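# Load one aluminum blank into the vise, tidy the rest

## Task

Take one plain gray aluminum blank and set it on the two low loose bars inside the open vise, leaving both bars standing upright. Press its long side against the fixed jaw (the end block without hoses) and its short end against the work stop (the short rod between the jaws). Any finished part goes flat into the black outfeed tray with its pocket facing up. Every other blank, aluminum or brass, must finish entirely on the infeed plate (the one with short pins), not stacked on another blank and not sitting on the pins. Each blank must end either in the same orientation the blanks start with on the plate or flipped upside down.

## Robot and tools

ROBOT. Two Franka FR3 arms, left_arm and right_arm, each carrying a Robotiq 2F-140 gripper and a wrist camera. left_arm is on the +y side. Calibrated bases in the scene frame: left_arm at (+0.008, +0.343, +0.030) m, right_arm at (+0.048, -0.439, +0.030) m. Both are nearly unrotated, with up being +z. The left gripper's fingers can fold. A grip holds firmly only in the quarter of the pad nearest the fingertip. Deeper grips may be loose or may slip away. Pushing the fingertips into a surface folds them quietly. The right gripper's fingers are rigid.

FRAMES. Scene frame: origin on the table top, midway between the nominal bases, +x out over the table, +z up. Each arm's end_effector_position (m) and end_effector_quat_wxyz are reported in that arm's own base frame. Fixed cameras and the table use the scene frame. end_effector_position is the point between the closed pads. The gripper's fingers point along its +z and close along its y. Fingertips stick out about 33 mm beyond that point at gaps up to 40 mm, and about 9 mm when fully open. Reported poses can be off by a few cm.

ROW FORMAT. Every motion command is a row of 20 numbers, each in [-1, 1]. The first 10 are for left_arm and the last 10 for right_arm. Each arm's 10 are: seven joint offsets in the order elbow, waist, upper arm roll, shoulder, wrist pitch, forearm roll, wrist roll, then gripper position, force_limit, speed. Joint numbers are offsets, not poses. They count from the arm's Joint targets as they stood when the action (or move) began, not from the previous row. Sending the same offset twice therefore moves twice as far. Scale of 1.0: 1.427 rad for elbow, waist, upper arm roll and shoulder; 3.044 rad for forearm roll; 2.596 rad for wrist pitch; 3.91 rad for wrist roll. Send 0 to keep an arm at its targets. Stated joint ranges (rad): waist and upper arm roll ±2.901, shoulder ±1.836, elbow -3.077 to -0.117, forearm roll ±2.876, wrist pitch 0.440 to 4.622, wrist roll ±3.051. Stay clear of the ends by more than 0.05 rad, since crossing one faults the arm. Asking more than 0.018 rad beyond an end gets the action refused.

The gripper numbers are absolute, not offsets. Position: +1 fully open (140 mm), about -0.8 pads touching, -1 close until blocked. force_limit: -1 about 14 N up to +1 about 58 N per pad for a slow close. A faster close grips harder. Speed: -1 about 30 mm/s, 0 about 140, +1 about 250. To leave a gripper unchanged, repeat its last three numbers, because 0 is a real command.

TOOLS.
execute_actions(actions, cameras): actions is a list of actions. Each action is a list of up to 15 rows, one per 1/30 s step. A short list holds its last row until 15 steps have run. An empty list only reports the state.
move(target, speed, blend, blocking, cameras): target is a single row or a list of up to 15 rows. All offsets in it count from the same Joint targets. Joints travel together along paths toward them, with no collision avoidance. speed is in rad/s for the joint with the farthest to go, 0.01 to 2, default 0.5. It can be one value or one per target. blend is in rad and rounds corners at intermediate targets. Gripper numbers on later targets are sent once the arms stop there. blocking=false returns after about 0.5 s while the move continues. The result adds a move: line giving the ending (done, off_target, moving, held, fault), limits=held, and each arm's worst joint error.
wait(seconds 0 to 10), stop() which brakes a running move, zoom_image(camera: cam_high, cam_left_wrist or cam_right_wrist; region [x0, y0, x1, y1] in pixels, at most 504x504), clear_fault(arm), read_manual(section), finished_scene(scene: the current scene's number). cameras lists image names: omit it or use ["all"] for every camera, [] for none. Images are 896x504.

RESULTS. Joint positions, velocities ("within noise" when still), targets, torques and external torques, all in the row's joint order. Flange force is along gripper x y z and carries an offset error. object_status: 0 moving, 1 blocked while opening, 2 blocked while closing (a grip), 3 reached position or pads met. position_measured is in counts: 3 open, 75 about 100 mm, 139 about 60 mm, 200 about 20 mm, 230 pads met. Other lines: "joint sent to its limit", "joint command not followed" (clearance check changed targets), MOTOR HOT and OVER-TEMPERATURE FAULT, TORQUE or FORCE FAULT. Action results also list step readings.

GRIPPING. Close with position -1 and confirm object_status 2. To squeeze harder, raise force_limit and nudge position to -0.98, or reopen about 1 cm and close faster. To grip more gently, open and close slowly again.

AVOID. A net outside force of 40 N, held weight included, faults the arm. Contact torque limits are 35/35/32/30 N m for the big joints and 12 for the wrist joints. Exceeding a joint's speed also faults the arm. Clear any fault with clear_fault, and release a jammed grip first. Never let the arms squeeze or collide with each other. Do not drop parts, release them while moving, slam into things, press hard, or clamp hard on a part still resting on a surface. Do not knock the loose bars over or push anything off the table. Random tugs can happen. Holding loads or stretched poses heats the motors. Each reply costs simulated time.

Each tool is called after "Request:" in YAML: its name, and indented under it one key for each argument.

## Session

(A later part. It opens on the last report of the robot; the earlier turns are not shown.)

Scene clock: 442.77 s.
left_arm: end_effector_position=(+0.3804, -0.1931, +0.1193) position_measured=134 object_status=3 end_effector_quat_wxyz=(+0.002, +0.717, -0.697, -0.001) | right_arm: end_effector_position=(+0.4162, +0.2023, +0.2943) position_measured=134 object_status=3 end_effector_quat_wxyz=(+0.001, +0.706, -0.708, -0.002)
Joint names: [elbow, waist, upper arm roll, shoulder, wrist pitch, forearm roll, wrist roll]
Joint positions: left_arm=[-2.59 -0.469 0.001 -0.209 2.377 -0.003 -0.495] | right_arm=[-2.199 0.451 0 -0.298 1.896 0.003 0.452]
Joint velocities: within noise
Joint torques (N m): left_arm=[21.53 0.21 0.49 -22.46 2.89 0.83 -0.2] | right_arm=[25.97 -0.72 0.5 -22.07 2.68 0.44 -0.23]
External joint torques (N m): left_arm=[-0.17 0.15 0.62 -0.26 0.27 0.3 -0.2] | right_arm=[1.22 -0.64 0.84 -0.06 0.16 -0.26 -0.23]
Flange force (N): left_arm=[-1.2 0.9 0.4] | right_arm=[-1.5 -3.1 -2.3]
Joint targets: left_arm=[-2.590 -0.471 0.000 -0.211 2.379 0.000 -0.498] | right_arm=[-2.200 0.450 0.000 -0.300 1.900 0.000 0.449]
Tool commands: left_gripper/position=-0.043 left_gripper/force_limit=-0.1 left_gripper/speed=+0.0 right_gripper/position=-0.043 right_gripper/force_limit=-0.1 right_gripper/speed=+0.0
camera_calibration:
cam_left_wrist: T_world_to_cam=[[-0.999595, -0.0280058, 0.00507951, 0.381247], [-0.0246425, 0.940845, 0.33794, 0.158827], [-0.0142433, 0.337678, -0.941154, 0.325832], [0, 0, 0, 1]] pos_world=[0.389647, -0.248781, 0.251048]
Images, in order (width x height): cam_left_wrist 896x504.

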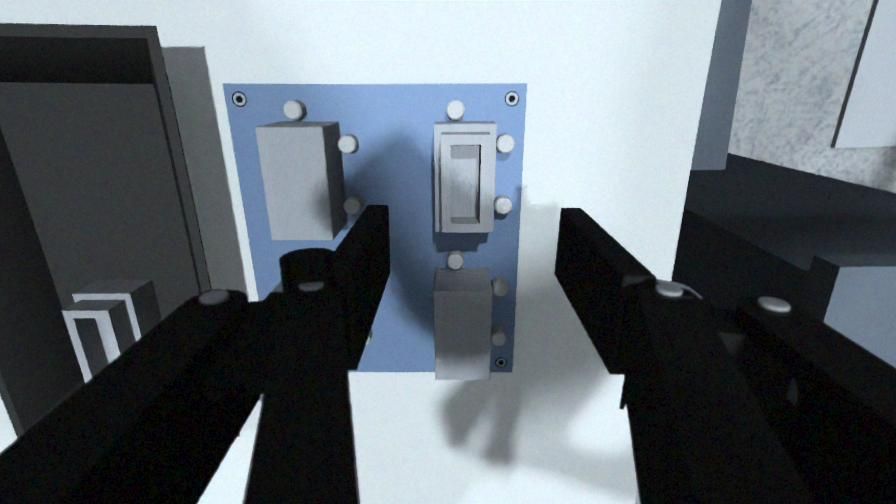

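Request:
move:
  target: [-0.0266, -0.0077, 0, 0.1205, 0.0809, 0, -0.0028, -0.043, -0.1, 0, 0, 0, 0, 0, 0, 0, 0, -0.043, -0.1, 0]
  speed: 0.2
  cameras: ["cam_left_wrist"]

Scene clock: 456.60 s.
left_arm: end_effector_position=(+0.3810, -0.1984, +0.0505) position_measured=134 object_status=3 end_effector_quat_wxyz=(+0.001, +0.717, -0.697, +0.000) | right_arm: end_effector_position=(+0.4162, +0.2023, +0.2943) position_measured=134 object_status=3 end_effector_quat_wxyz=(+0.001, +0.706, -0.708, -0.002)
Joint names: [elbow, waist, upper arm roll, shoulder, wrist pitch, forearm roll, wrist roll]
Joint positions: left_arm=[-2.628 -0.48 0.001 -0.041 2.586 -0.003 -0.505] | right_arm=[-2.199 0.451 0 -0.299 1.896 0.002 0.452]
Joint velocities: left_arm=[0.001 -0.001 0.001 0.001 0.005 0.001 0] | right_arm=[within noise]
Joint torques (N m): left_arm=[18.88 0.15 0.61 -24.77 2.96 0.69 -0.18] | right_arm=[26.09 -0.7 0.44 -22.09 2.66 0.46 -0.19]
External joint torques (N m): left_arm=[0.04 0.12 0.62 0.41 0.37 0.28 -0.18] | right_arm=[1.31 -0.77 0.62 -0.03 0.14 -0.26 -0.19]
Flange force (N): left_arm=[0.0 -1.1 2.1] | right_arm=[-1.4 -3.5 -2.5]
Joint targets: left_arm=[-2.628 -0.482 0.000 -0.039 2.589 0.000 -0.509] | right_arm=[-2.200 0.450 0.000 -0.300 1.900 0.000 0.449]
move: done
camera_calibration:
cam_left_wrist: T_world_to_cam=[[-0.999604, -0.0279948, 0.00275081, 0.382179], [-0.0254236, 0.940963, 0.337553, 0.187405], [-0.0120381, 0.337349, -0.941303, 0.261942], [0, 0, 0, 1]] pos_world=[0.389945, -0.254008, 0.182257]
Images, in order (width x height): cam_left_wrist 896x504.

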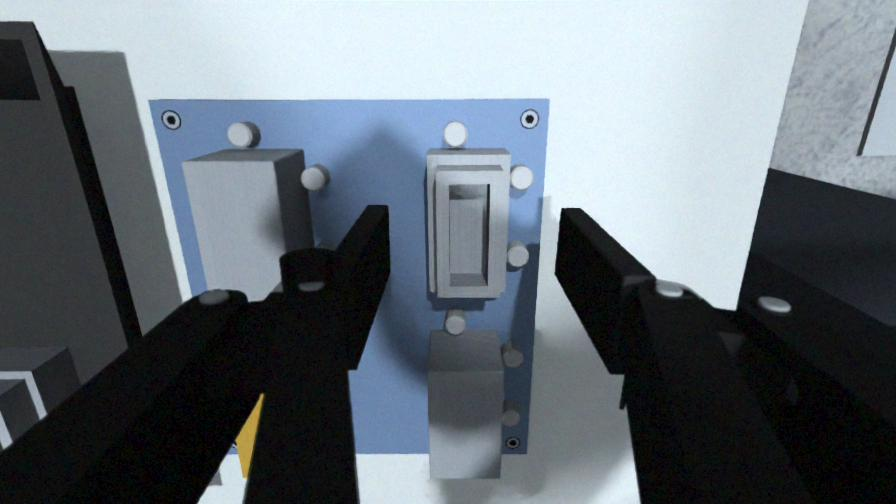

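Request:
move:
  target: [0.0034, 0.0006, 0, 0.0629, 0.0327, 0, 0.0002, -0.043, -0.1, 0, 0, 0, 0, 0, 0, 0, 0, -0.043, -0.1, 0]
  speed: 0.08
  cameras: ["cam_left_wrist"]

Scene clock: 472.47 s.
left_arm: end_effector_position=(+0.3828, -0.1992, +0.0202) position_measured=134 object_status=3 end_effector_quat_wxyz=(+0.001, +0.717, -0.697, -0.001) | right_arm: end_effector_position=(+0.4162, +0.2023, +0.2943) position_measured=134 object_status=3 end_effector_quat_wxyz=(+0.001, +0.706, -0.708, -0.002)
Joint names: [elbow, waist, upper arm roll, shoulder, wrist pitch, forearm roll, wrist roll]
Joint positions: left_arm=[-2.625 -0.48 0.001 0.049 2.671 -0.003 -0.506] | right_arm=[-2.199 0.451 0 -0.299 1.896 0.002 0.452]
Joint velocities: left_arm=[0 0.002 -0.001 0.001 0.004 -0.002 -0.001] | right_arm=[within noise]
Joint torques (N m): left_arm=[17.82 0.57 0.65 -26.41 3.02 0.63 -0.19] | right_arm=[26.2 -0.73 0.41 -22.1 2.66 0.47 -0.18]
External joint torques (N m): left_arm=[0.45 0.47 0.51 0.44 0.45 0.29 -0.19] | right_arm=[1.38 -0.73 0.66 0.05 0.14 -0.24 -0.18]
Flange force (N): left_arm=[0.4 -2.1 2.5] | right_arm=[-1.7 -3.9 -2.7]
Joint targets: left_arm=[-2.624 -0.481 0.000 0.050 2.674 0.000 -0.508] | right_arm=[-2.200 0.450 0.000 -0.300 1.900 0.000 0.449]
move: done
camera_calibration:
cam_left_wrist: T_world_to_cam=[[-0.999583, -0.0285289, 0.00439525, 0.383906], [-0.0253536, 0.940522, 0.338785, 0.198329], [-0.013799, 0.338532, -0.940854, 0.234634], [0, 0, 0, 1]] pos_world=[0.392012, -0.255011, 0.151878]
Images, in order (width x height): cam_left_wrist 896x504.

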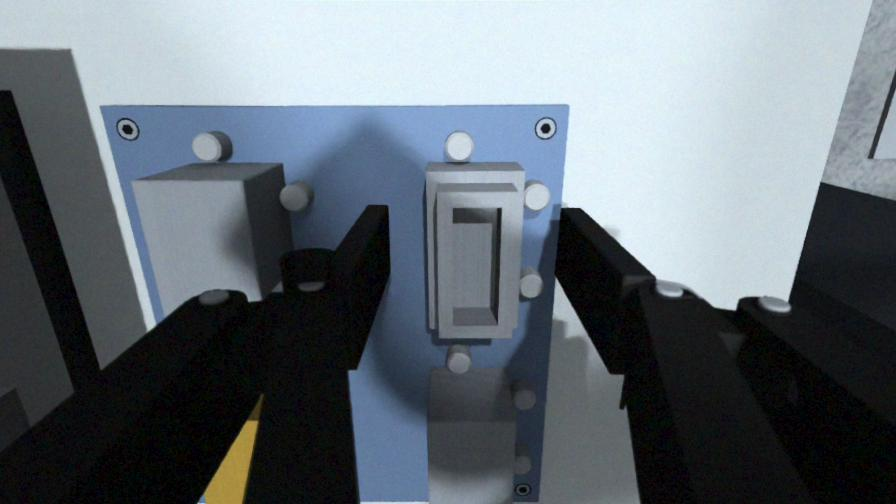

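Request:
move:
  target: [0, 0, 0, 0, 0, 0, 0, -1, -0.1, -1, 0, 0, 0, 0, 0, 0, 0, -0.043, -0.1, 0]
  speed: 0.1
  cameras: ["cam_left_wrist"]

Scene clock: 478.20 s.
left_arm: end_effector_position=(+0.3817, -0.2001, +0.0209) position_measured=181 object_status=2 end_effector_quat_wxyz=(+0.002, +0.716, -0.698, -0.002) | right_arm: end_effector_position=(+0.4162, +0.2023, +0.2943) position_measured=134 object_status=3 end_effector_quat_wxyz=(+0.001, +0.706, -0.708, -0.002)
Joint names: [elbow, waist, upper arm roll, shoulder, wrist pitch, forearm roll, wrist roll]
Joint positions: left_arm=[-2.625 -0.481 -0.001 0.047 2.666 -0.003 -0.506] | right_arm=[-2.199 0.451 0 -0.299 1.897 0.002 0.452]
Joint velocities: within noise
Joint torques (N m): left_arm=[17.65 1.01 1.27 -24.09 3.96 0.63 -0.18] | right_arm=[26.26 -0.7 0.42 -22.08 2.65 0.47 -0.22]
External joint torques (N m): left_arm=[0.11 1.07 1.28 2.86 1.37 0.27 -0.18] | right_arm=[1.43 -0.79 0.58 0.08 0.12 -0.25 -0.22]
Flange force (N): left_arm=[0.9 -6.2 12.1] | right_arm=[-1.6 -4.2 -2.8]
Joint targets: left_arm=[-2.624 -0.481 0.000 0.050 2.674 0.000 -0.508] | right_arm=[-2.200 0.450 0.000 -0.300 1.900 0.000 0.449]
move: done
camera_calibration:
cam_left_wrist: T_world_to_cam=[[-0.999653, -0.0255129, 0.00650794, 0.383332], [-0.0217847, 0.94025, 0.339787, 0.197471], [-0.014788, 0.339528, -0.94048, 0.236158], [0, 0, 0, 1]] pos_world=[0.390993, -0.256074, 0.152509]
Images, in order (width x height): cam_left_wrist 896x504.

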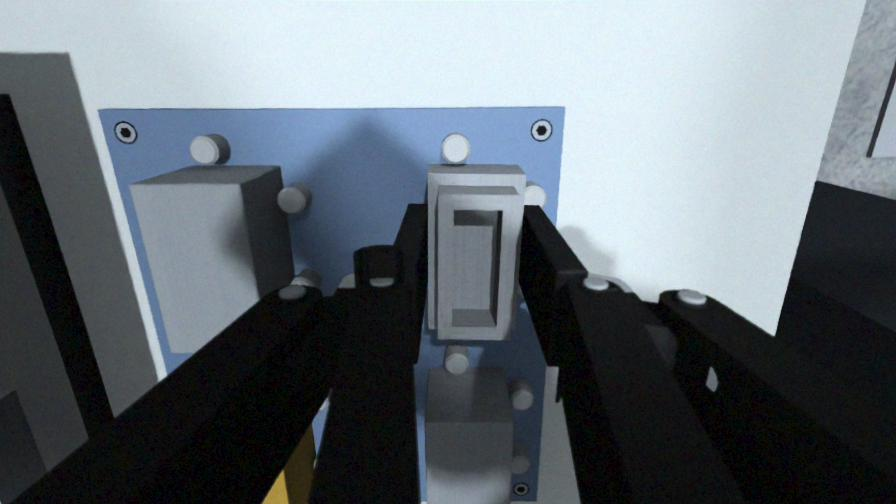

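Request:
move:
  target:
    - [0.0030, 0, 0, -0.0479, -0.0280, 0, 0, -1, -0.1, -1, 0, 0, 0, 0, 0, 0, 0, -0.043, -0.1, 0]
    - [0.0332, 0, 0, -0.1738, -0.1138, 0, 0, -1, -0.1, -1, 0, 0, 0, 0, 0, 0, 0, -0.043, -0.1, 0]
  speed: [0.05, 0.25]
  blend: 0.02
  cameras: ["cam_left_wrist"]

Scene clock: 496.17 s.
left_arm: end_effector_position=(+0.3816, -0.2003, +0.1182) position_measured=181 object_status=2 end_effector_quat_wxyz=(+0.001, +0.716, -0.698, -0.001) | right_arm: end_effector_position=(+0.4162, +0.2022, +0.2943) position_measured=134 object_status=3 end_effector_quat_wxyz=(+0.001, +0.706, -0.708, -0.002)
Joint names: [elbow, waist, upper arm roll, shoulder, wrist pitch, forearm roll, wrist roll]
Joint positions: left_arm=[-2.578 -0.481 -0.001 -0.195 2.381 -0.003 -0.506] | right_arm=[-2.199 0.451 0 -0.299 1.897 0.002 0.452]
Joint velocities: left_arm=[0 0 0.001 0 -0.004 0.001 0] | right_arm=[within noise]
Joint torques (N m): left_arm=[22.21 0.56 0.72 -23.5 2.6 0.79 -0.2] | right_arm=[26.22 -0.69 0.46 -21.97 2.65 0.47 -0.18]
External joint torques (N m): left_arm=[0.56 0.52 0.85 -0.89 -0.02 0.26 -0.2] | right_arm=[1.39 -0.72 0.68 0.1 0.12 -0.24 -0.18]
Flange force (N): left_arm=[-1.6 0.1 -2.4] | right_arm=[-1.8 -4.1 -2.8]
Joint targets: left_arm=[-2.576 -0.481 0.000 -0.197 2.379 0.000 -0.508] | right_arm=[-2.200 0.450 0.000 -0.300 1.900 0.000 0.449]
move: done; blend cut to 0 rad at target 1
camera_calibration:
cam_left_wrist: T_world_to_cam=[[-0.99968, -0.0249635, 0.00417864, 0.382976], [-0.0220827, 0.940893, 0.337983, 0.165054], [-0.0123689, 0.337782, -0.941143, 0.326547], [0, 0, 0, 1]] pos_world=[0.390537, -0.256039, 0.249941]
Images, in order (width x height): cam_left_wrist 896x504.

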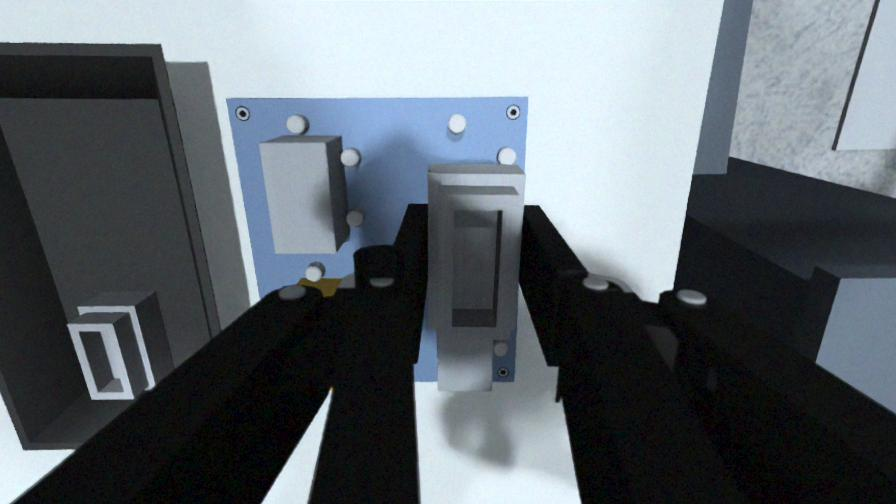

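Request:
move:
  target: [0.4537, 0.1171, 0, 0.3519, -0.0560, 0, 0.0428, -1, -0.1, -1, 0, 0, 0, 0, 0, 0, 0, -0.043, -0.1, 0]
  speed: 0.4
  cameras: ["cam_left_wrist", "cam_high"]

Scene clock: 506.83 s.
left_arm: end_effector_position=(+0.5837, -0.1911, +0.1190) position_measured=181 object_status=2 end_effector_quat_wxyz=(+0.001, +0.719, -0.695, +0.000) | right_arm: end_effector_position=(+0.4162, +0.2022, +0.2943) position_measured=134 object_status=3 end_effector_quat_wxyz=(+0.001, +0.706, -0.708, -0.002)
Joint names: [elbow, waist, upper arm roll, shoulder, wrist pitch, forearm roll, wrist roll]
Joint positions: left_arm=[-1.931 -0.315 0 0.304 2.235 -0.003 -0.346] | right_arm=[-2.199 0.451 0 -0.299 1.897 0.002 0.452]
Joint velocities: left_arm=[0 -0.001 0 0.002 -0.001 0 0.005] | right_arm=[within noise]
Joint torques (N m): left_arm=[24.14 0.7 0.93 -41.09 2.62 0.84 0.14] | right_arm=[26.2 -0.68 0.43 -22.02 2.64 0.48 -0.25]
External joint torques (N m): left_arm=[1.11 0.82 0.78 -0.29 0.03 0.25 0.14] | right_arm=[1.38 -0.63 0.73 0.07 0.11 -0.23 -0.25]
Flange force (N): left_arm=[-0.2 -4.1 -1.2] | right_arm=[-1.8 -3.9 -2.8]
Joint targets: left_arm=[-1.929 -0.314 0.000 0.305 2.233 0.000 -0.341] | right_arm=[-2.200 0.450 0.000 -0.300 1.900 0.000 0.449]
move: done
camera_calibration:
cam_left_wrist: T_world_to_cam=[[-0.999488, -0.0318538, 0.00291813, 0.583922], [-0.029014, 0.941216, 0.336558, 0.164795], [-0.0134672, 0.336301, -0.941658, 0.327131], [0, 0, 0, 1]] pos_world=[0.59281, -0.246522, 0.250878]
Images, in order (width x height): cam_high 896x504, cam_left_wrist 896x504.

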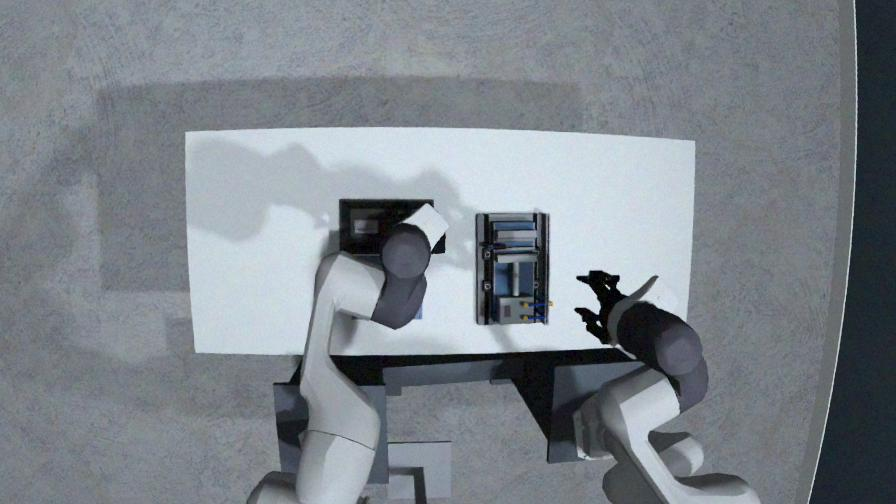

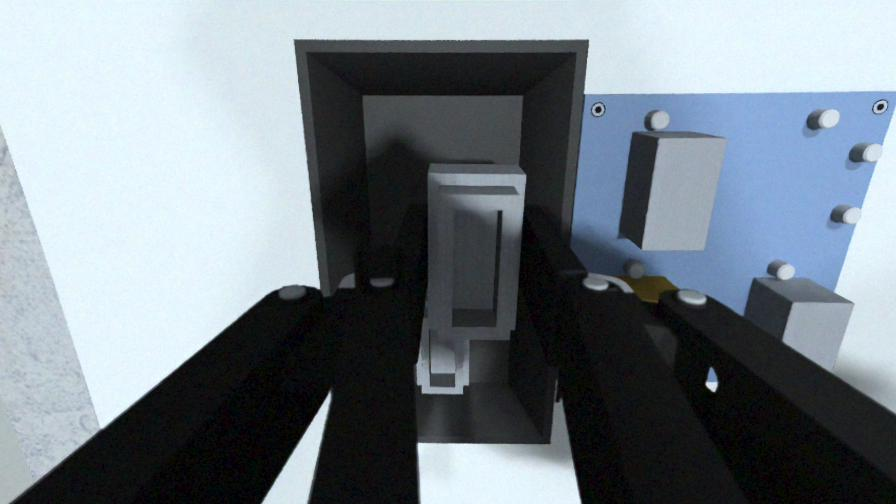

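Request:
move:
  target:
    - [0.0018, 0.0031, 0, 0.0933, 0.0503, 0, 0.0011, -1, -0.1, -1, 0, 0, 0, 0, 0, 0, 0, -0.043, -0.1, 0]
    - [-0.0014, 0.0031, 0, 0.1252, 0.0696, 0, 0.0011, -1, -0.1, -1, 0, 0, 0, 0, 0, 0, 0, -0.043, -0.1, 0]
  speed: [0.15, 0.05]
  blend: 0.01
  cameras: ["cam_left_wrist"]

Scene clock: 526.93 s.
left_arm: end_effector_position=(+0.5938, -0.1916, +0.0246) position_measured=181 object_status=2 end_effector_quat_wxyz=(+0.002, +0.718, -0.696, -0.001) | right_arm: end_effector_position=(+0.4162, +0.2022, +0.2943) position_measured=134 object_status=3 end_effector_quat_wxyz=(+0.001, +0.706, -0.708, -0.002)
Joint names: [elbow, waist, upper arm roll, shoulder, wrist pitch, forearm roll, wrist roll]
Joint positions: left_arm=[-1.931 -0.311 0 0.482 2.409 -0.003 -0.34] | right_arm=[-2.199 0.451 0 -0.299 1.897 0.002 0.452]
Joint velocities: left_arm=[0 0.001 0.001 0 0.004 0 0] | right_arm=[within noise]
Joint torques (N m): left_arm=[21.38 0.97 0.96 -43.42 3.17 0.76 0.08] | right_arm=[26.25 -0.71 0.43 -22.02 2.63 0.47 -0.25]
External joint torques (N m): left_arm=[0.17 0.99 0.58 0.64 0.59 0.25 0.08] | right_arm=[1.45 -0.72 0.67 0.07 0.1 -0.24 -0.25]
Flange force (N): left_arm=[-1.0 -1.8 2.3] | right_arm=[-1.7 -4.2 -2.9]
Joint targets: left_arm=[-1.931 -0.309 0.000 0.483 2.414 0.000 -0.336] | right_arm=[-2.200 0.450 0.000 -0.300 1.900 0.000 0.449]
move: done; blend cut to 0 rad at target 1
camera_calibration:
cam_left_wrist: T_world_to_cam=[[-0.999534, -0.0301774, 0.0046404, 0.594636], [-0.026842, 0.940953, 0.337471, 0.195969], [-0.0145504, 0.337189, -0.941325, 0.239291], [0, 0, 0, 1]] pos_world=[0.603101, -0.247139, 0.156358]
Images, in order (width x height): cam_left_wrist 896x504.

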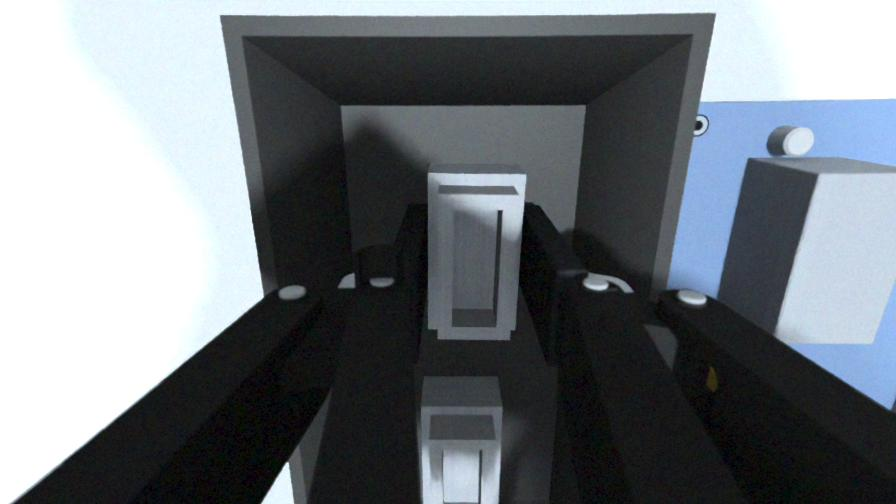

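Request:
execute_actions:
  actions:
    - [[-0.00025, 0, 0, 0.00246, 0.00149, 0, 0, -1, -0.1, -1, 0, 0, 0, 0, 0, 0, 0, -0.043, -0.1, 0]]
    - [[-0.00019, 0, 0, 0.00185, 0.00112, 0, 0, -1, -0.1, -1, 0, 0, 0, 0, 0, 0, 0, -0.043, -0.1, 0]]
    - [[-0.00012, 0, 0, 0.00123, 0.00074, 0, 0, -1, -0.1, -1, 0, 0, 0, 0, 0, 0, 0, -0.043, -0.1, 0]]
  cameras: []

Scene clock: 534.97 s.
left_arm: end_effector_position=(+0.5951, -0.1919, +0.0246) position_measured=181 object_status=2 end_effector_quat_wxyz=(+0.001, +0.718, -0.696, +0.001) | right_arm: end_effector_position=(+0.4162, +0.2022, +0.2943) position_measured=134 object_status=3 end_effector_quat_wxyz=(+0.001, +0.706, -0.708, -0.002)
Joint names: [elbow, waist, upper arm roll, shoulder, wrist pitch, forearm roll, wrist roll]
Joint positions: left_arm=[-1.931 -0.311 0 0.483 2.414 -0.003 -0.34] | right_arm=[-2.199 0.451 0 -0.299 1.897 0.002 0.452]
Joint velocities: left_arm=[0 0.001 0 0.002 0.009 0 0] | right_arm=[within noise]
Joint torques (N m): left_arm=[19.93 0.93 1.03 -39.23 3.68 0.77 0.14] | right_arm=[26.21 -0.67 0.43 -22.01 2.61 0.48 -0.2]
External joint torques (N m): left_arm=[-1.2 0.9 0.6 4.77 1.1 0.26 0.14] | right_arm=[1.38 -0.72 0.62 0.09 0.08 -0.24 -0.2]
External joint torques at the end of the 1st action: left_arm=[-0.38 0.94 0.59 2.41 0.8 0.26 0.11] | right_arm=[1.36 -0.69 0.68 0.28 0.11 -0.22 -0.12]
External joint torques at the end of the 2nd action: left_arm=[-0.74 0.81 0.58 4.14 1.19 0.26 0.13] | right_arm=[1.43 -0.77 0.62 0 0.09 -0.21 -0.23]
Flange force (N): left_arm=[0.2 -5.2 10.9] | right_arm=[-1.7 -4.0 -2.8]
Flange force at the end of the 1st action (N): left_arm=[-0.5 -3.3 5.9] | right_arm=[-2.1 -4.4 -2.6]
Flange force at the end of the 2nd action (N): left_arm=[0.4 -5.3 9.8] | right_arm=[-1.6 -4.0 -3.0]
Joint targets: left_arm=[-1.932 -0.309 0.000 0.491 2.423 0.000 -0.336] | right_arm=[-2.200 0.450 0.000 -0.300 1.900 0.000 0.449]
Step readings (joint positions of left_arm | right_arm; steps 1 to 15: 1st action; 16 to 30: 2nd action; 31 to 45: 3rd action):
0: [-1.931 -0.311 0.000 0.482 2.410 -0.003 -0.340] | [-2.199 0.451 0.000 -0.299 1.897 0.002 0.452]
1: [-1.931 -0.311 0.000 0.482 2.410 -0.003 -0.340] | [-2.199 0.451 0.000 -0.299 1.897 0.002 0.452]
2: [-1.931 -0.311 0.000 0.482 2.411 -0.003 -0.340] | [-2.199 0.451 0.000 -0.299 1.897 0.002 0.452]
4: [-1.931 -0.311 0.000 0.482 2.411 -0.003 -0.340] | [-2.199 0.451 0.000 -0.299 1.897 0.002 0.452]
8: [-1.931 -0.311 0.000 0.482 2.412 -0.003 -0.340] | [-2.199 0.451 0.000 -0.299 1.897 0.002 0.452]
15: [-1.931 -0.311 0.000 0.482 2.412 -0.003 -0.340] | [-2.199 0.451 0.000 -0.299 1.897 0.002 0.452]
16: [-1.931 -0.311 0.000 0.482 2.412 -0.003 -0.340] | [-2.199 0.451 0.000 -0.299 1.897 0.002 0.452]
17: [-1.931 -0.311 0.000 0.482 2.413 -0.003 -0.340] | [-2.199 0.451 0.000 -0.299 1.897 0.002 0.452]
19: [-1.931 -0.311 0.000 0.482 2.413 -0.003 -0.340] | [-2.199 0.451 0.000 -0.299 1.897 0.002 0.452]
23: [-1.931 -0.311 0.000 0.482 2.413 -0.003 -0.340] | [-2.199 0.451 0.000 -0.299 1.897 0.002 0.452]
30: [-1.931 -0.311 0.000 0.482 2.413 -0.003 -0.340] | [-2.199 0.451 0.000 -0.299 1.897 0.002 0.452]
31: [-1.931 -0.311 0.000 0.482 2.413 -0.003 -0.340] | [-2.199 0.451 0.000 -0.299 1.897 0.002 0.452]
32: [-1.931 -0.311 0.000 0.482 2.413 -0.003 -0.340] | [-2.199 0.451 0.000 -0.299 1.897 0.002 0.452]
34: [-1.931 -0.311 0.000 0.482 2.413 -0.003 -0.340] | [-2.199 0.451 0.000 -0.299 1.897 0.002 0.452]
38: [-1.931 -0.311 0.000 0.482 2.413 -0.003 -0.340] | [-2.199 0.451 0.000 -0.299 1.897 0.002 0.452]
45: [-1.931 -0.311 0.000 0.482 2.413 -0.003 -0.340] | [-2.199 0.451 0.000 -0.299 1.897 0.002 0.452]
No camera images: "cameras" was empty.

Request:
wait:
  seconds: 0.2
  cameras: ["cam_left_wrist"]

Request:
zoom_image:
  camera: "cam_left_wrist"
  region: [330, 100, 630, 400]

Scene clock: 540.40 s.
left_arm: end_effector_position=(+0.5954, -0.1920, +0.0246) position_measured=181 object_status=2 end_effector_quat_wxyz=(+0.001, +0.718, -0.696, +0.001) | right_arm: end_effector_position=(+0.4162, +0.2022, +0.2943) position_measured=134 object_status=3 end_effector_quat_wxyz=(+0.001, +0.706, -0.708, -0.002)
Joint names: [elbow, waist, upper arm roll, shoulder, wrist pitch, forearm roll, wrist roll]
Joint positions: left_arm=[-1.931 -0.311 0 0.483 2.415 -0.003 -0.34] | right_arm=[-2.199 0.451 0 -0.299 1.897 0.002 0.452]
Joint velocities: within noise
Joint torques (N m): left_arm=[20 0.89 1.14 -39.1 3.7 0.74 0.08] | right_arm=[26.17 -0.62 0.45 -21.99 2.63 0.49 -0.25]
External joint torques (N m): left_arm=[-1.16 0.81 0.67 4.94 1.11 0.24 0.08] | right_arm=[1.31 -0.64 0.68 0.13 0.1 -0.23 -0.25]
Flange force (N): left_arm=[0.5 -5.6 11.2] | right_arm=[-1.7 -3.9 -2.6]
Joint targets: left_arm=[-1.932 -0.309 0.000 0.491 2.423 0.000 -0.336] | right_arm=[-2.200 0.450 0.000 -0.300 1.900 0.000 0.449]
Tool commands: left_gripper/position=-1.0 left_gripper/force_limit=-0.1 left_gripper/speed=-1.0 right_gripper/position=-0.043 right_gripper/force_limit=-0.1 right_gripper/speed=+0.0
wait: 0.20 s; at rest from the start
camera_calibration:
cam_left_wrist: T_world_to_cam=[[-0.999544, -0.0301916, -0.000141951, 0.596287], [-0.028485, 0.941463, 0.33591, 0.197571], [-0.010008, 0.335761, -0.941894, 0.23648], [0, 0, 0, 1]] pos_world=[0.60401, -0.247403, 0.156458]
Images, in order (width x height): cam_left_wrist 896x504.

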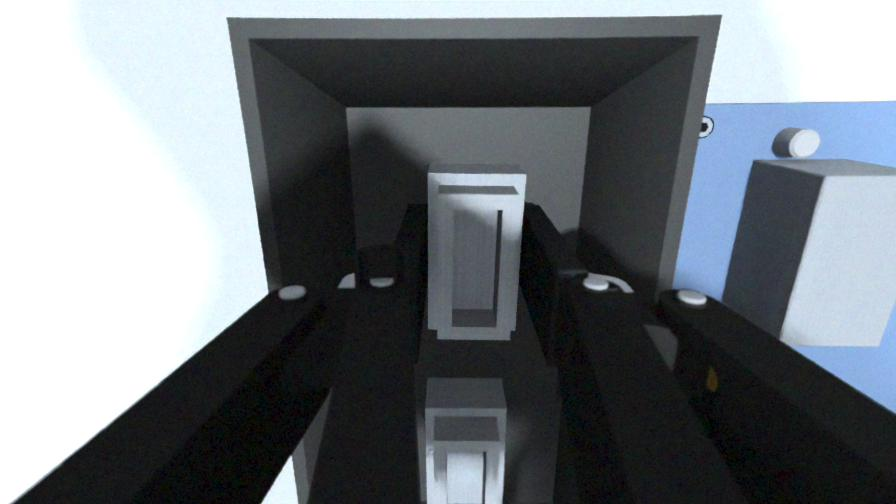

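Scaled by 1.680 from the camera's 896x504 image, which has a finer 1280x720 frame.

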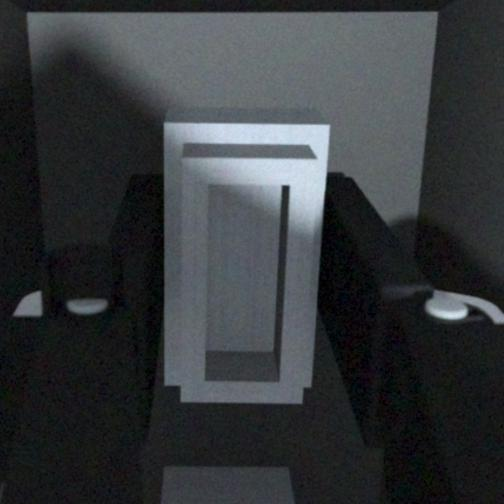

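Request:
move:
  target:
    - [0.0005, 0, 0, -0.0050, -0.0030, 0, 0, -1, -0.1, -1, 0, 0, 0, 0, 0, 0, 0, -0.043, -0.1, 0]
    - [0.0005, 0, 0, -0.0050, -0.0030, 0, 0, -0.14, -0.1, -1, 0, 0, 0, 0, 0, 0, 0, -0.043, -0.1, 0]
  speed: 0.03
  cameras: ["cam_left_wrist"]

Scene clock: 551.77 s.
left_arm: end_effector_position=(+0.5953, -0.1920, +0.0245) position_measured=146 object_status=0 end_effector_quat_wxyz=(+0.001, +0.718, -0.696, +0.001) | right_arm: end_effector_position=(+0.4162, +0.2022, +0.2943) position_measured=134 object_status=3 end_effector_quat_wxyz=(+0.001, +0.706, -0.708, -0.002)
Joint names: [elbow, waist, upper arm roll, shoulder, wrist pitch, forearm roll, wrist roll]
Joint positions: left_arm=[-1.931 -0.311 0 0.483 2.415 -0.003 -0.34] | right_arm=[-2.199 0.451 0 -0.299 1.897 0.002 0.452]
Joint velocities: within noise
Joint torques (N m): left_arm=[21.3 0.91 0.97 -43.67 2.73 0.75 0.09] | right_arm=[26.31 -0.64 0.49 -22.01 2.62 0.48 -0.18]
External joint torques (N m): left_arm=[0.06 0.96 0.62 0.54 0.12 0.25 0.09] | right_arm=[1.56 -0.69 0.69 -0.01 0.1 -0.23 -0.18]
Flange force (N): left_arm=[-1.0 -1.8 1.2] | right_arm=[-1.9 -4.2 -3.2]
Joint targets: left_arm=[-1.931 -0.309 0.000 0.484 2.415 0.000 -0.336] | right_arm=[-2.200 0.450 0.000 -0.300 1.900 0.000 0.449]
move: done
camera_calibration:
cam_left_wrist: T_world_to_cam=[[-0.999545, -0.0301501, -0.0000546737, 0.596271], [-0.0284162, 0.941452, 0.335948, 0.197516], [-0.0100774, 0.335797, -0.94188, 0.236495], [0, 0, 0, 1]] pos_world=[0.603996, -0.247389, 0.156428]
Images, in order (width x height): cam_left_wrist 896x504.

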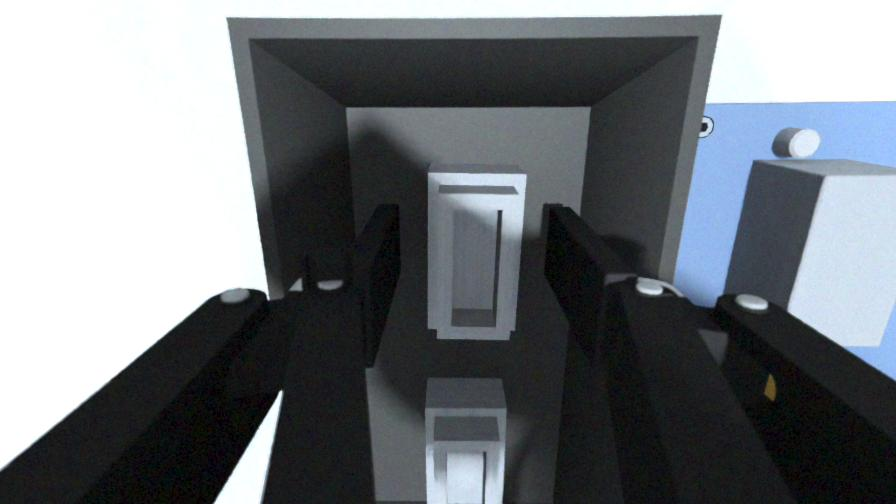

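Request:
move:
  target:
    - [0.0305, 0, 0, -0.1064, -0.0753, 0, 0, -0.14, -0.1, -1, 0, 0, 0, 0, 0, 0, 0, -0.043, -0.1, 0]
    - [-0.2590, 0.4622, 0, -0.6197, -0.1983, 0, 0.1687, -0.14, -0.1, -1, 0.2102, 0.1402, 0, 0.2803, 0.0385, 0, 0.0489, -0.043, -0.1, 0]
    - [-0.2590, 0.4622, 0, -0.6197, -0.1983, 0, 0.1687, -0.14, -0.1, -1, 0.5472, 0.3442, 0, 0.6381, 0.0499, 0, 0.1215, -0.043, -0.1, 0]
  speed: [0.25, 0.7, 0.5]
  blend: [0.03, 0.05, 0]
  cameras: ["cam_high", "cam_right_wrist"]

Scene clock: 579.33 s.
left_arm: end_effector_position=(+0.4059, +0.1470, +0.2912) position_measured=146 object_status=3 end_effector_quat_wxyz=(+0.000, +0.718, -0.696, +0.002) | right_arm: end_effector_position=(+0.4195, +0.5795, +0.1282) position_measured=134 object_status=3 end_effector_quat_wxyz=(+0.003, +0.715, -0.699, -0.001)
Joint names: [elbow, waist, upper arm roll, shoulder, wrist pitch, forearm roll, wrist roll]
Joint positions: left_arm=[-2.3 0.348 0.001 -0.398 1.902 -0.003 0.32] | right_arm=[-1.421 0.942 0.001 0.611 2.025 0.002 0.92]
Joint velocities: left_arm=[within noise] | right_arm=[-0.002 0 0 0 0 0 0.006]
Joint torques (N m): left_arm=[24.54 0.94 0.24 -18.98 2.47 0.94 0.09] | right_arm=[26.14 -0.5 1.01 -50.31 2.67 0.48 0.14]
External joint torques (N m): left_arm=[-0.13 0.91 0.55 -0.47 -0.06 0.24 0.09] | right_arm=[1.7 -0.64 0.38 0.57 0.19 -0.21 0.14]
Flange force (N): left_arm=[-1.1 2.3 -0.1] | right_arm=[-9.2 -7.5 -1.0]
Joint targets: left_arm=[-2.301 0.350 0.000 -0.400 1.900 0.000 0.323] | right_arm=[-1.419 0.941 0.000 0.611 2.030 0.000 0.925]
move: done; blend cut to 0 rad at target 1
camera_calibration:
cam_right_wrist: T_world_to_cam=[[-0.999209, -0.0397575, -0.00104439, 0.451802], [-0.0376982, 0.938433, 0.343399, -0.567961], [-0.0126726, 0.343167, -0.939189, 0.0624246], [0, 0, 0, 1]] pos_world=[0.430824, 0.529534, 0.254138]
Images, in order (width x height): cam_high 896x504, cam_right_wrist 896x504.

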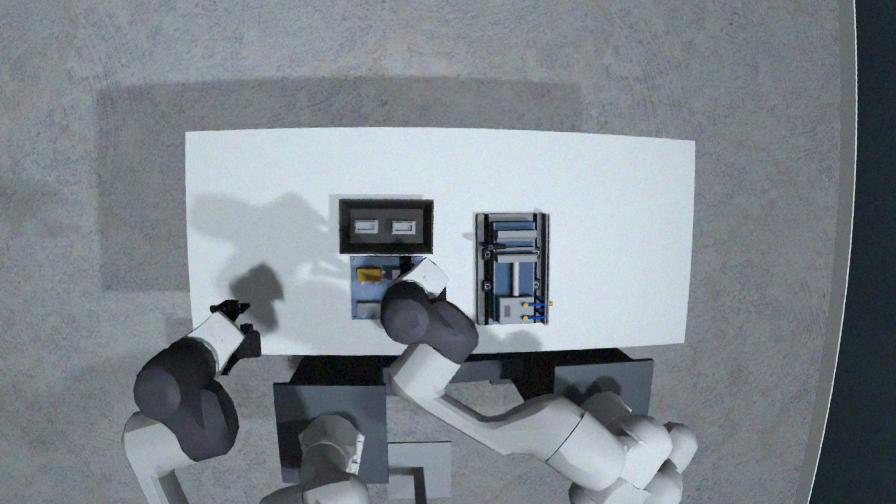

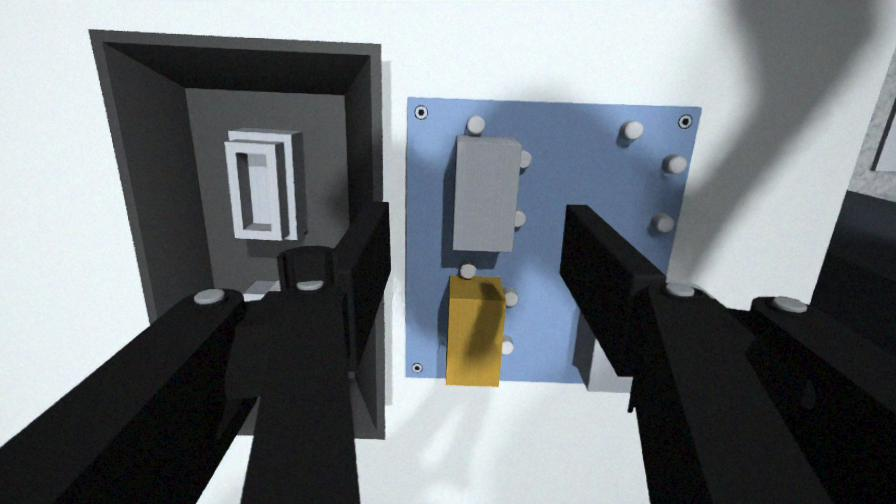

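Request:
zoom_image:
  camera: "cam_right_wrist"
  region: [370, 90, 620, 290]

Scaled by 2.016 from the camera's 896x504 image, which has a finer 1280x720 frame.

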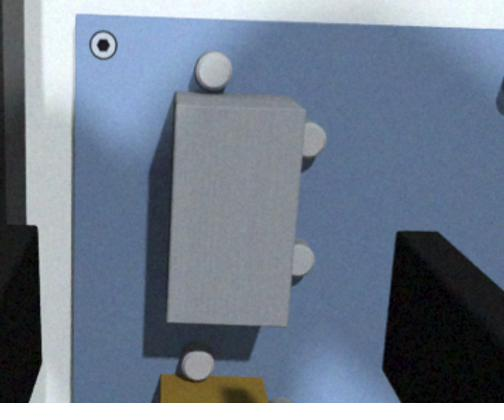

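Request:
move:
  target: [0, 0, 0, 0, 0, 0, 0, -0.14, -0.1, -1, -0.0396, 0.0126, 0, 0.0409, 0.0443, 0, 0.0063, -0.043, -0.1, 0]
  speed: 0.15
  cameras: ["cam_right_wrist"]

Request:
zoom_image:
  camera: "cam_right_wrist"
  region: [370, 90, 620, 290]

Scene clock: 623.50 s.
left_arm: end_effector_position=(+0.4058, +0.1470, +0.2911) position_measured=146 object_status=3 end_effector_quat_wxyz=(+0.001, +0.718, -0.696, +0.002) | right_arm: end_effector_position=(+0.4104, +0.5851, +0.0717) position_measured=134 object_status=3 end_effector_quat_wxyz=(+0.002, +0.711, -0.703, -0.001)
Joint names: [elbow, waist, upper arm roll, shoulder, wrist pitch, forearm roll, wrist roll]
Joint positions: left_arm=[-2.3 0.349 0.001 -0.398 1.902 -0.003 0.32] | right_arm=[-1.475 0.957 0.001 0.669 2.14 0.002 0.945]
Joint velocities: left_arm=[within noise] | right_arm=[0.001 0 0 0 0.003 -0.001 0.005]
Joint torques (N m): left_arm=[24.7 0.91 0.31 -18.94 2.5 0.93 0.11] | right_arm=[25.19 -0.01 1.24 -50.79 2.62 0.46 0.05]
External joint torques (N m): left_arm=[0.13 0.9 0.65 -0.61 -0.02 0.24 0.11] | right_arm=[1.3 -0.01 0.67 0.94 0.13 -0.19 0.05]
Flange force (N): left_arm=[-1.3 2.1 -0.6] | right_arm=[-8.6 -5.9 0.7]
Joint targets: left_arm=[-2.301 0.350 0.000 -0.400 1.900 0.000 0.323] | right_arm=[-1.476 0.959 0.000 0.669 2.145 0.000 0.949]
move: done
camera_calibration:
cam_right_wrist: T_world_to_cam=[[-0.999567, -0.0293025, -0.00261754, 0.437029], [-0.0284088, 0.938294, 0.344671, -0.557923], [-0.00764368, 0.344596, -0.93872, 0.00435024], [0, 0, 0, 1]] pos_world=[0.421023, 0.534803, 0.197527]
Images, in order (width x height): cam_right_wrist 896x504.

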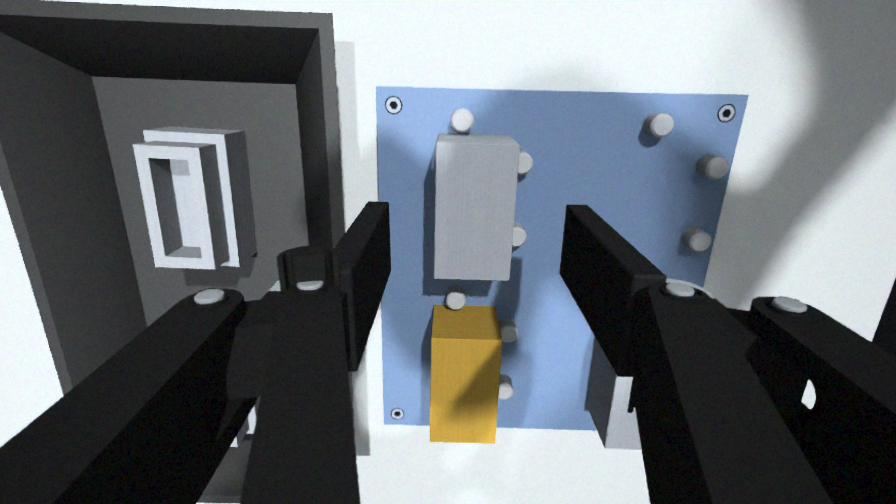

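Scaled by 2.016 from the camera's 896x504 image, which has a finer 1280x720 frame.

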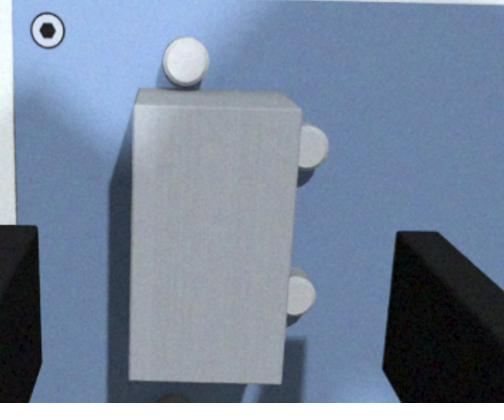

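Request:
move:
  target:
    - [0, 0, 0, 0, 0, 0, 0, -0.14, -0.1, -1, -0.0158, 0.0004, 0, 0.0369, 0.0290, 0, 0, -0.043, -0.1, 0]
    - [0, 0, 0, 0, 0, 0, 0, -0.14, -0.1, -1, -0.0158, 0.0004, 0, 0.0369, 0.0290, 0, 0, -1, -0.1, -1]
  speed: 0.07
  cameras: ["cam_right_wrist"]

Request:
zoom_image:
  camera: "cam_right_wrist"
  region: [370, 90, 620, 290]

Scene clock: 642.20 s.
left_arm: end_effector_position=(+0.4057, +0.1469, +0.2911) position_measured=146 object_status=3 end_effector_quat_wxyz=(+0.001, +0.718, -0.696, +0.002) | right_arm: end_effector_position=(+0.4098, +0.5847, +0.0315) position_measured=180 object_status=0 end_effector_quat_wxyz=(+0.001, +0.711, -0.703, -0.001)
Joint names: [elbow, waist, upper arm roll, shoulder, wrist pitch, forearm roll, wrist roll]
Joint positions: left_arm=[-2.3 0.349 0.001 -0.398 1.902 -0.003 0.32] | right_arm=[-1.497 0.958 0.001 0.721 2.216 0.002 0.946]
Joint velocities: within noise
Joint torques (N m): left_arm=[24.75 0.91 0.34 -18.86 2.54 0.93 0.1] | right_arm=[24.23 0.11 1.32 -50.8 2.67 0.4 0.1]
External joint torques (N m): left_arm=[0.11 0.91 0.67 -0.48 0.01 0.23 0.1] | right_arm=[1.12 0 0.63 1.08 0.2 -0.22 0.1]
Flange force (N): left_arm=[-1.5 1.7 -0.4] | right_arm=[-7.8 -5.2 1.8]
Joint targets: left_arm=[-2.301 0.350 0.000 -0.400 1.900 0.000 0.323] | right_arm=[-1.498 0.959 0.000 0.722 2.220 0.000 0.949]
move: done
camera_calibration:
cam_right_wrist: T_world_to_cam=[[-0.999598, -0.028046, -0.00415563, 0.435632], [-0.0277483, 0.937654, 0.346462, -0.543644], [-0.00582031, 0.346438, -0.938055, -0.035098], [0, 0, 0, 1]] pos_world=[0.420167, 0.534126, 0.157238]
Images, in order (width x height): cam_right_wrist 896x504.

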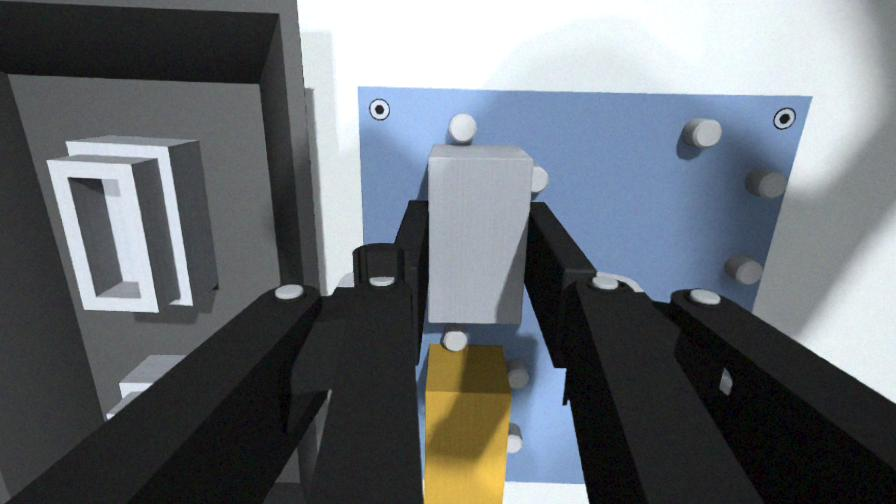

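Scaled by 2.016 from the camera's 896x504 image, which has a finer 1280x720 frame.

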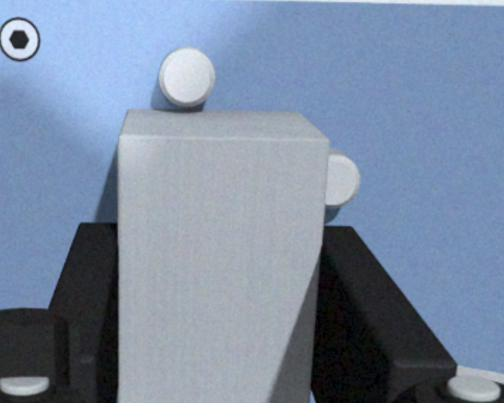

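Request:
move:
  target:
    - [0, 0, 0, 0, 0, 0, 0, -0.14, -0.1, -1, 0.0021, 0, 0, -0.0147, -0.0093, 0, 0, -1, -0.1, -1]
    - [0, 0, 0, 0, 0, 0, 0, -0.14, -0.1, -1, 0.0790, 0, 0, -0.1083, -0.1030, 0, 0, -1, -0.1, -1]
  speed: [0.03, 0.25]
  cameras: ["cam_right_wrist"]

Scene clock: 671.17 s.
left_arm: end_effector_position=(+0.4057, +0.1469, +0.2910) position_measured=146 object_status=3 end_effector_quat_wxyz=(+0.001, +0.718, -0.696, +0.002) | right_arm: end_effector_position=(+0.4102, +0.5854, +0.1691) position_measured=180 object_status=2 end_effector_quat_wxyz=(+0.000, +0.711, -0.703, -0.001)
Joint names: [elbow, waist, upper arm roll, shoulder, wrist pitch, forearm roll, wrist roll]
Joint positions: left_arm=[-2.3 0.349 0.001 -0.398 1.902 -0.003 0.32] | right_arm=[-1.387 0.958 0.001 0.568 1.956 0.002 0.946]
Joint velocities: left_arm=[within noise] | right_arm=[-0.001 -0.001 0 0.002 -0.005 0 -0.001]
Joint torques (N m): left_arm=[24.76 0.93 0.35 -18.87 2.52 0.94 0.11] | right_arm=[27.06 0.06 1.18 -50.24 2.31 0.51 0.08]
External joint torques (N m): left_arm=[0.17 0.9 0.65 -0.53 0 0.25 0.11] | right_arm=[2.42 -0.01 0.64 -0.31 -0.18 -0.21 0.08]
Flange force (N): left_arm=[-1.4 1.7 -0.6] | right_arm=[-11.7 -8.0 -4.3]
Joint targets: left_arm=[-2.301 0.350 0.000 -0.400 1.900 0.000 0.323] | right_arm=[-1.386 0.959 0.000 0.567 1.953 0.000 0.949]
move: done
camera_calibration:
cam_right_wrist: T_world_to_cam=[[-0.999574, -0.0285857, -0.00597144, 0.437252], [-0.028872, 0.93668, 0.348995, -0.591414], [-0.00438295, 0.349019, -0.937106, 0.0914683], [0, 0, 0, 1]] pos_world=[0.420391, 0.53454, 0.294727]
Images, in order (width x height): cam_right_wrist 896x504.

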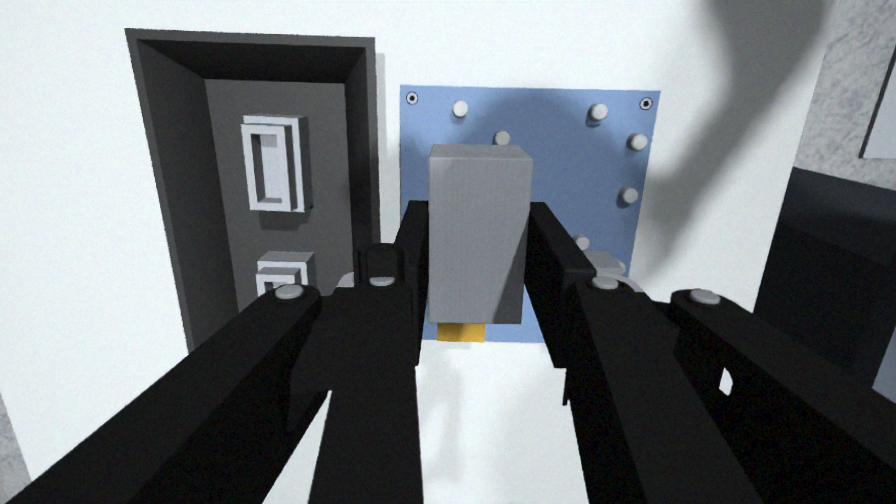

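Request:
move:
  target: [0, 0, 0, 0, 0, 0, 0, -0.14, -0.1, -1, -0.4480, -0.3025, 0, -0.3003, 0.0812, 0, -0.1145, -1, -0.1, -1]
  speed: 0.5
  cameras: ["cam_right_wrist", "cam_high"]

Scene clock: 680.63 s.
left_arm: end_effector_position=(+0.4057, +0.1469, +0.2910) position_measured=146 object_status=3 end_effector_quat_wxyz=(+0.001, +0.718, -0.696, +0.002) | right_arm: end_effector_position=(+0.4977, +0.2896, +0.1677) position_measured=180 object_status=2 end_effector_quat_wxyz=(+0.004, +0.714, -0.701, -0.002)
Joint names: [elbow, waist, upper arm roll, shoulder, wrist pitch, forearm roll, wrist roll]
Joint positions: left_arm=[-2.3 0.349 0.001 -0.398 1.902 -0.003 0.32] | right_arm=[-2.025 0.528 -0.002 0.142 2.158 0.002 0.506]
Joint velocities: left_arm=[within noise] | right_arm=[-0.001 -0.001 -0.001 -0.001 0 0 -0.006]
Joint torques (N m): left_arm=[24.8 0.9 0.33 -18.81 2.56 0.93 0.12] | right_arm=[25.56 -0.36 1.27 -37.49 2.86 0.41 -0.27]
External joint torques (N m): left_arm=[0.18 0.89 0.66 -0.43 0.03 0.23 0.12] | right_arm=[1.97 -0.33 1.19 -1.29 0.37 -0.21 -0.27]
Flange force (N): left_arm=[-1.6 1.4 -0.5] | right_arm=[-1.8 -3.0 -3.0]
Joint targets: left_arm=[-2.301 0.350 0.000 -0.400 1.900 0.000 0.323] | right_arm=[-2.025 0.528 0.000 0.139 2.163 0.000 0.501]
move: done
camera_calibration:
cam_right_wrist: T_world_to_cam=[[-0.999356, -0.0358657, 0.000911646, 0.51702], [-0.0333616, 0.938331, 0.344125, -0.308745], [-0.0131977, 0.343874, -0.938923, 0.199971], [0, 0, 0, 1]] pos_world=[0.509026, 0.239483, 0.293533]
Images, in order (width x height): cam_high 896x504, cam_right_wrist 896x504.

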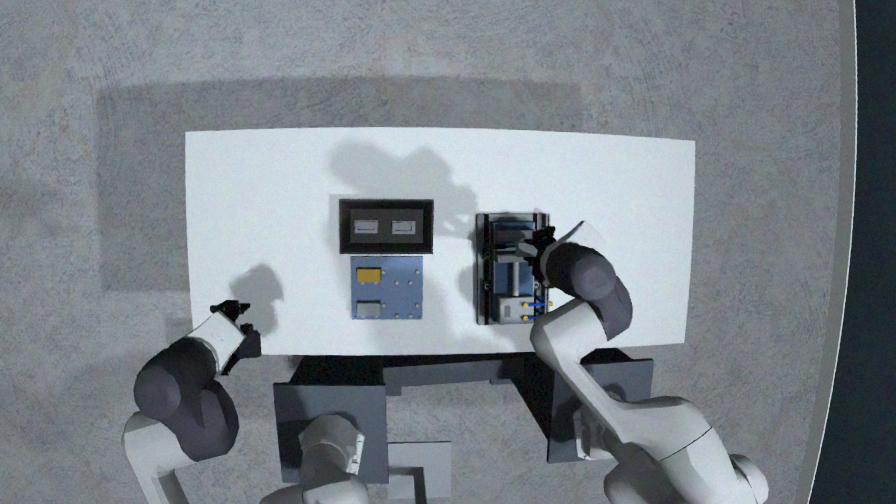

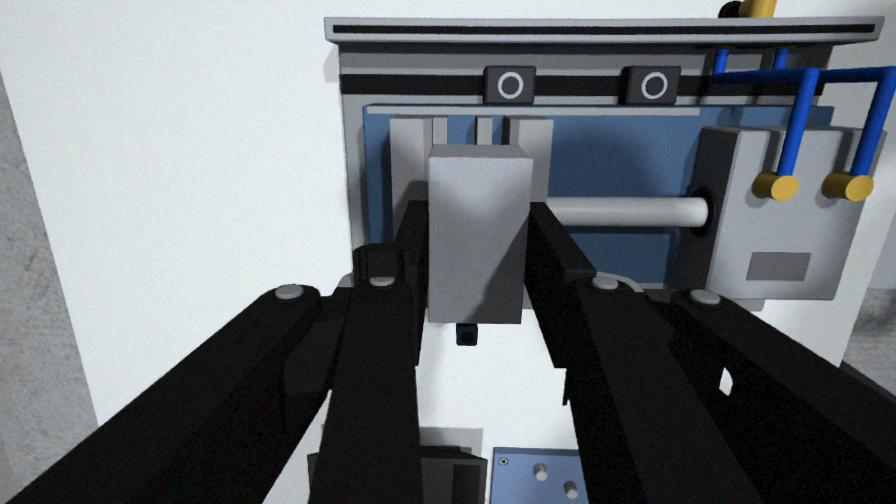

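Request:
zoom_image:
  camera: "cam_right_wrist"
  region: [350, 90, 600, 230]

Request:
zoom_image:
  camera: "cam_right_wrist"
  region: [350, 280, 600, 420]

Scaled by 2.016 from the camera's 896x504 image, which has a finer 1280x720 frame.

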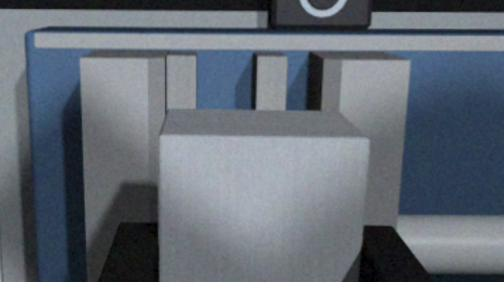

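Scaled by 2.016 from the camera's 896x504 image, which has a finer 1280x720 frame.

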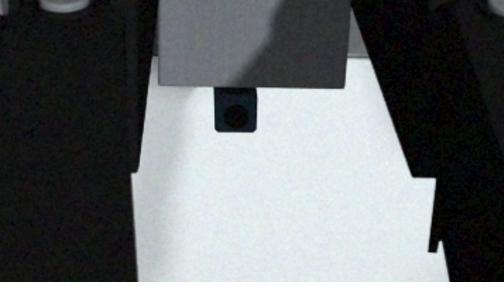

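Request:
zoom_image:
  camera: "cam_right_wrist"
  region: [380, 100, 560, 200]

Scaled by 2.800 from the camera's 896x504 image, which has a finer 1280x720 frame.

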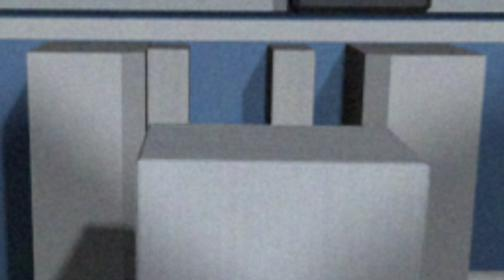

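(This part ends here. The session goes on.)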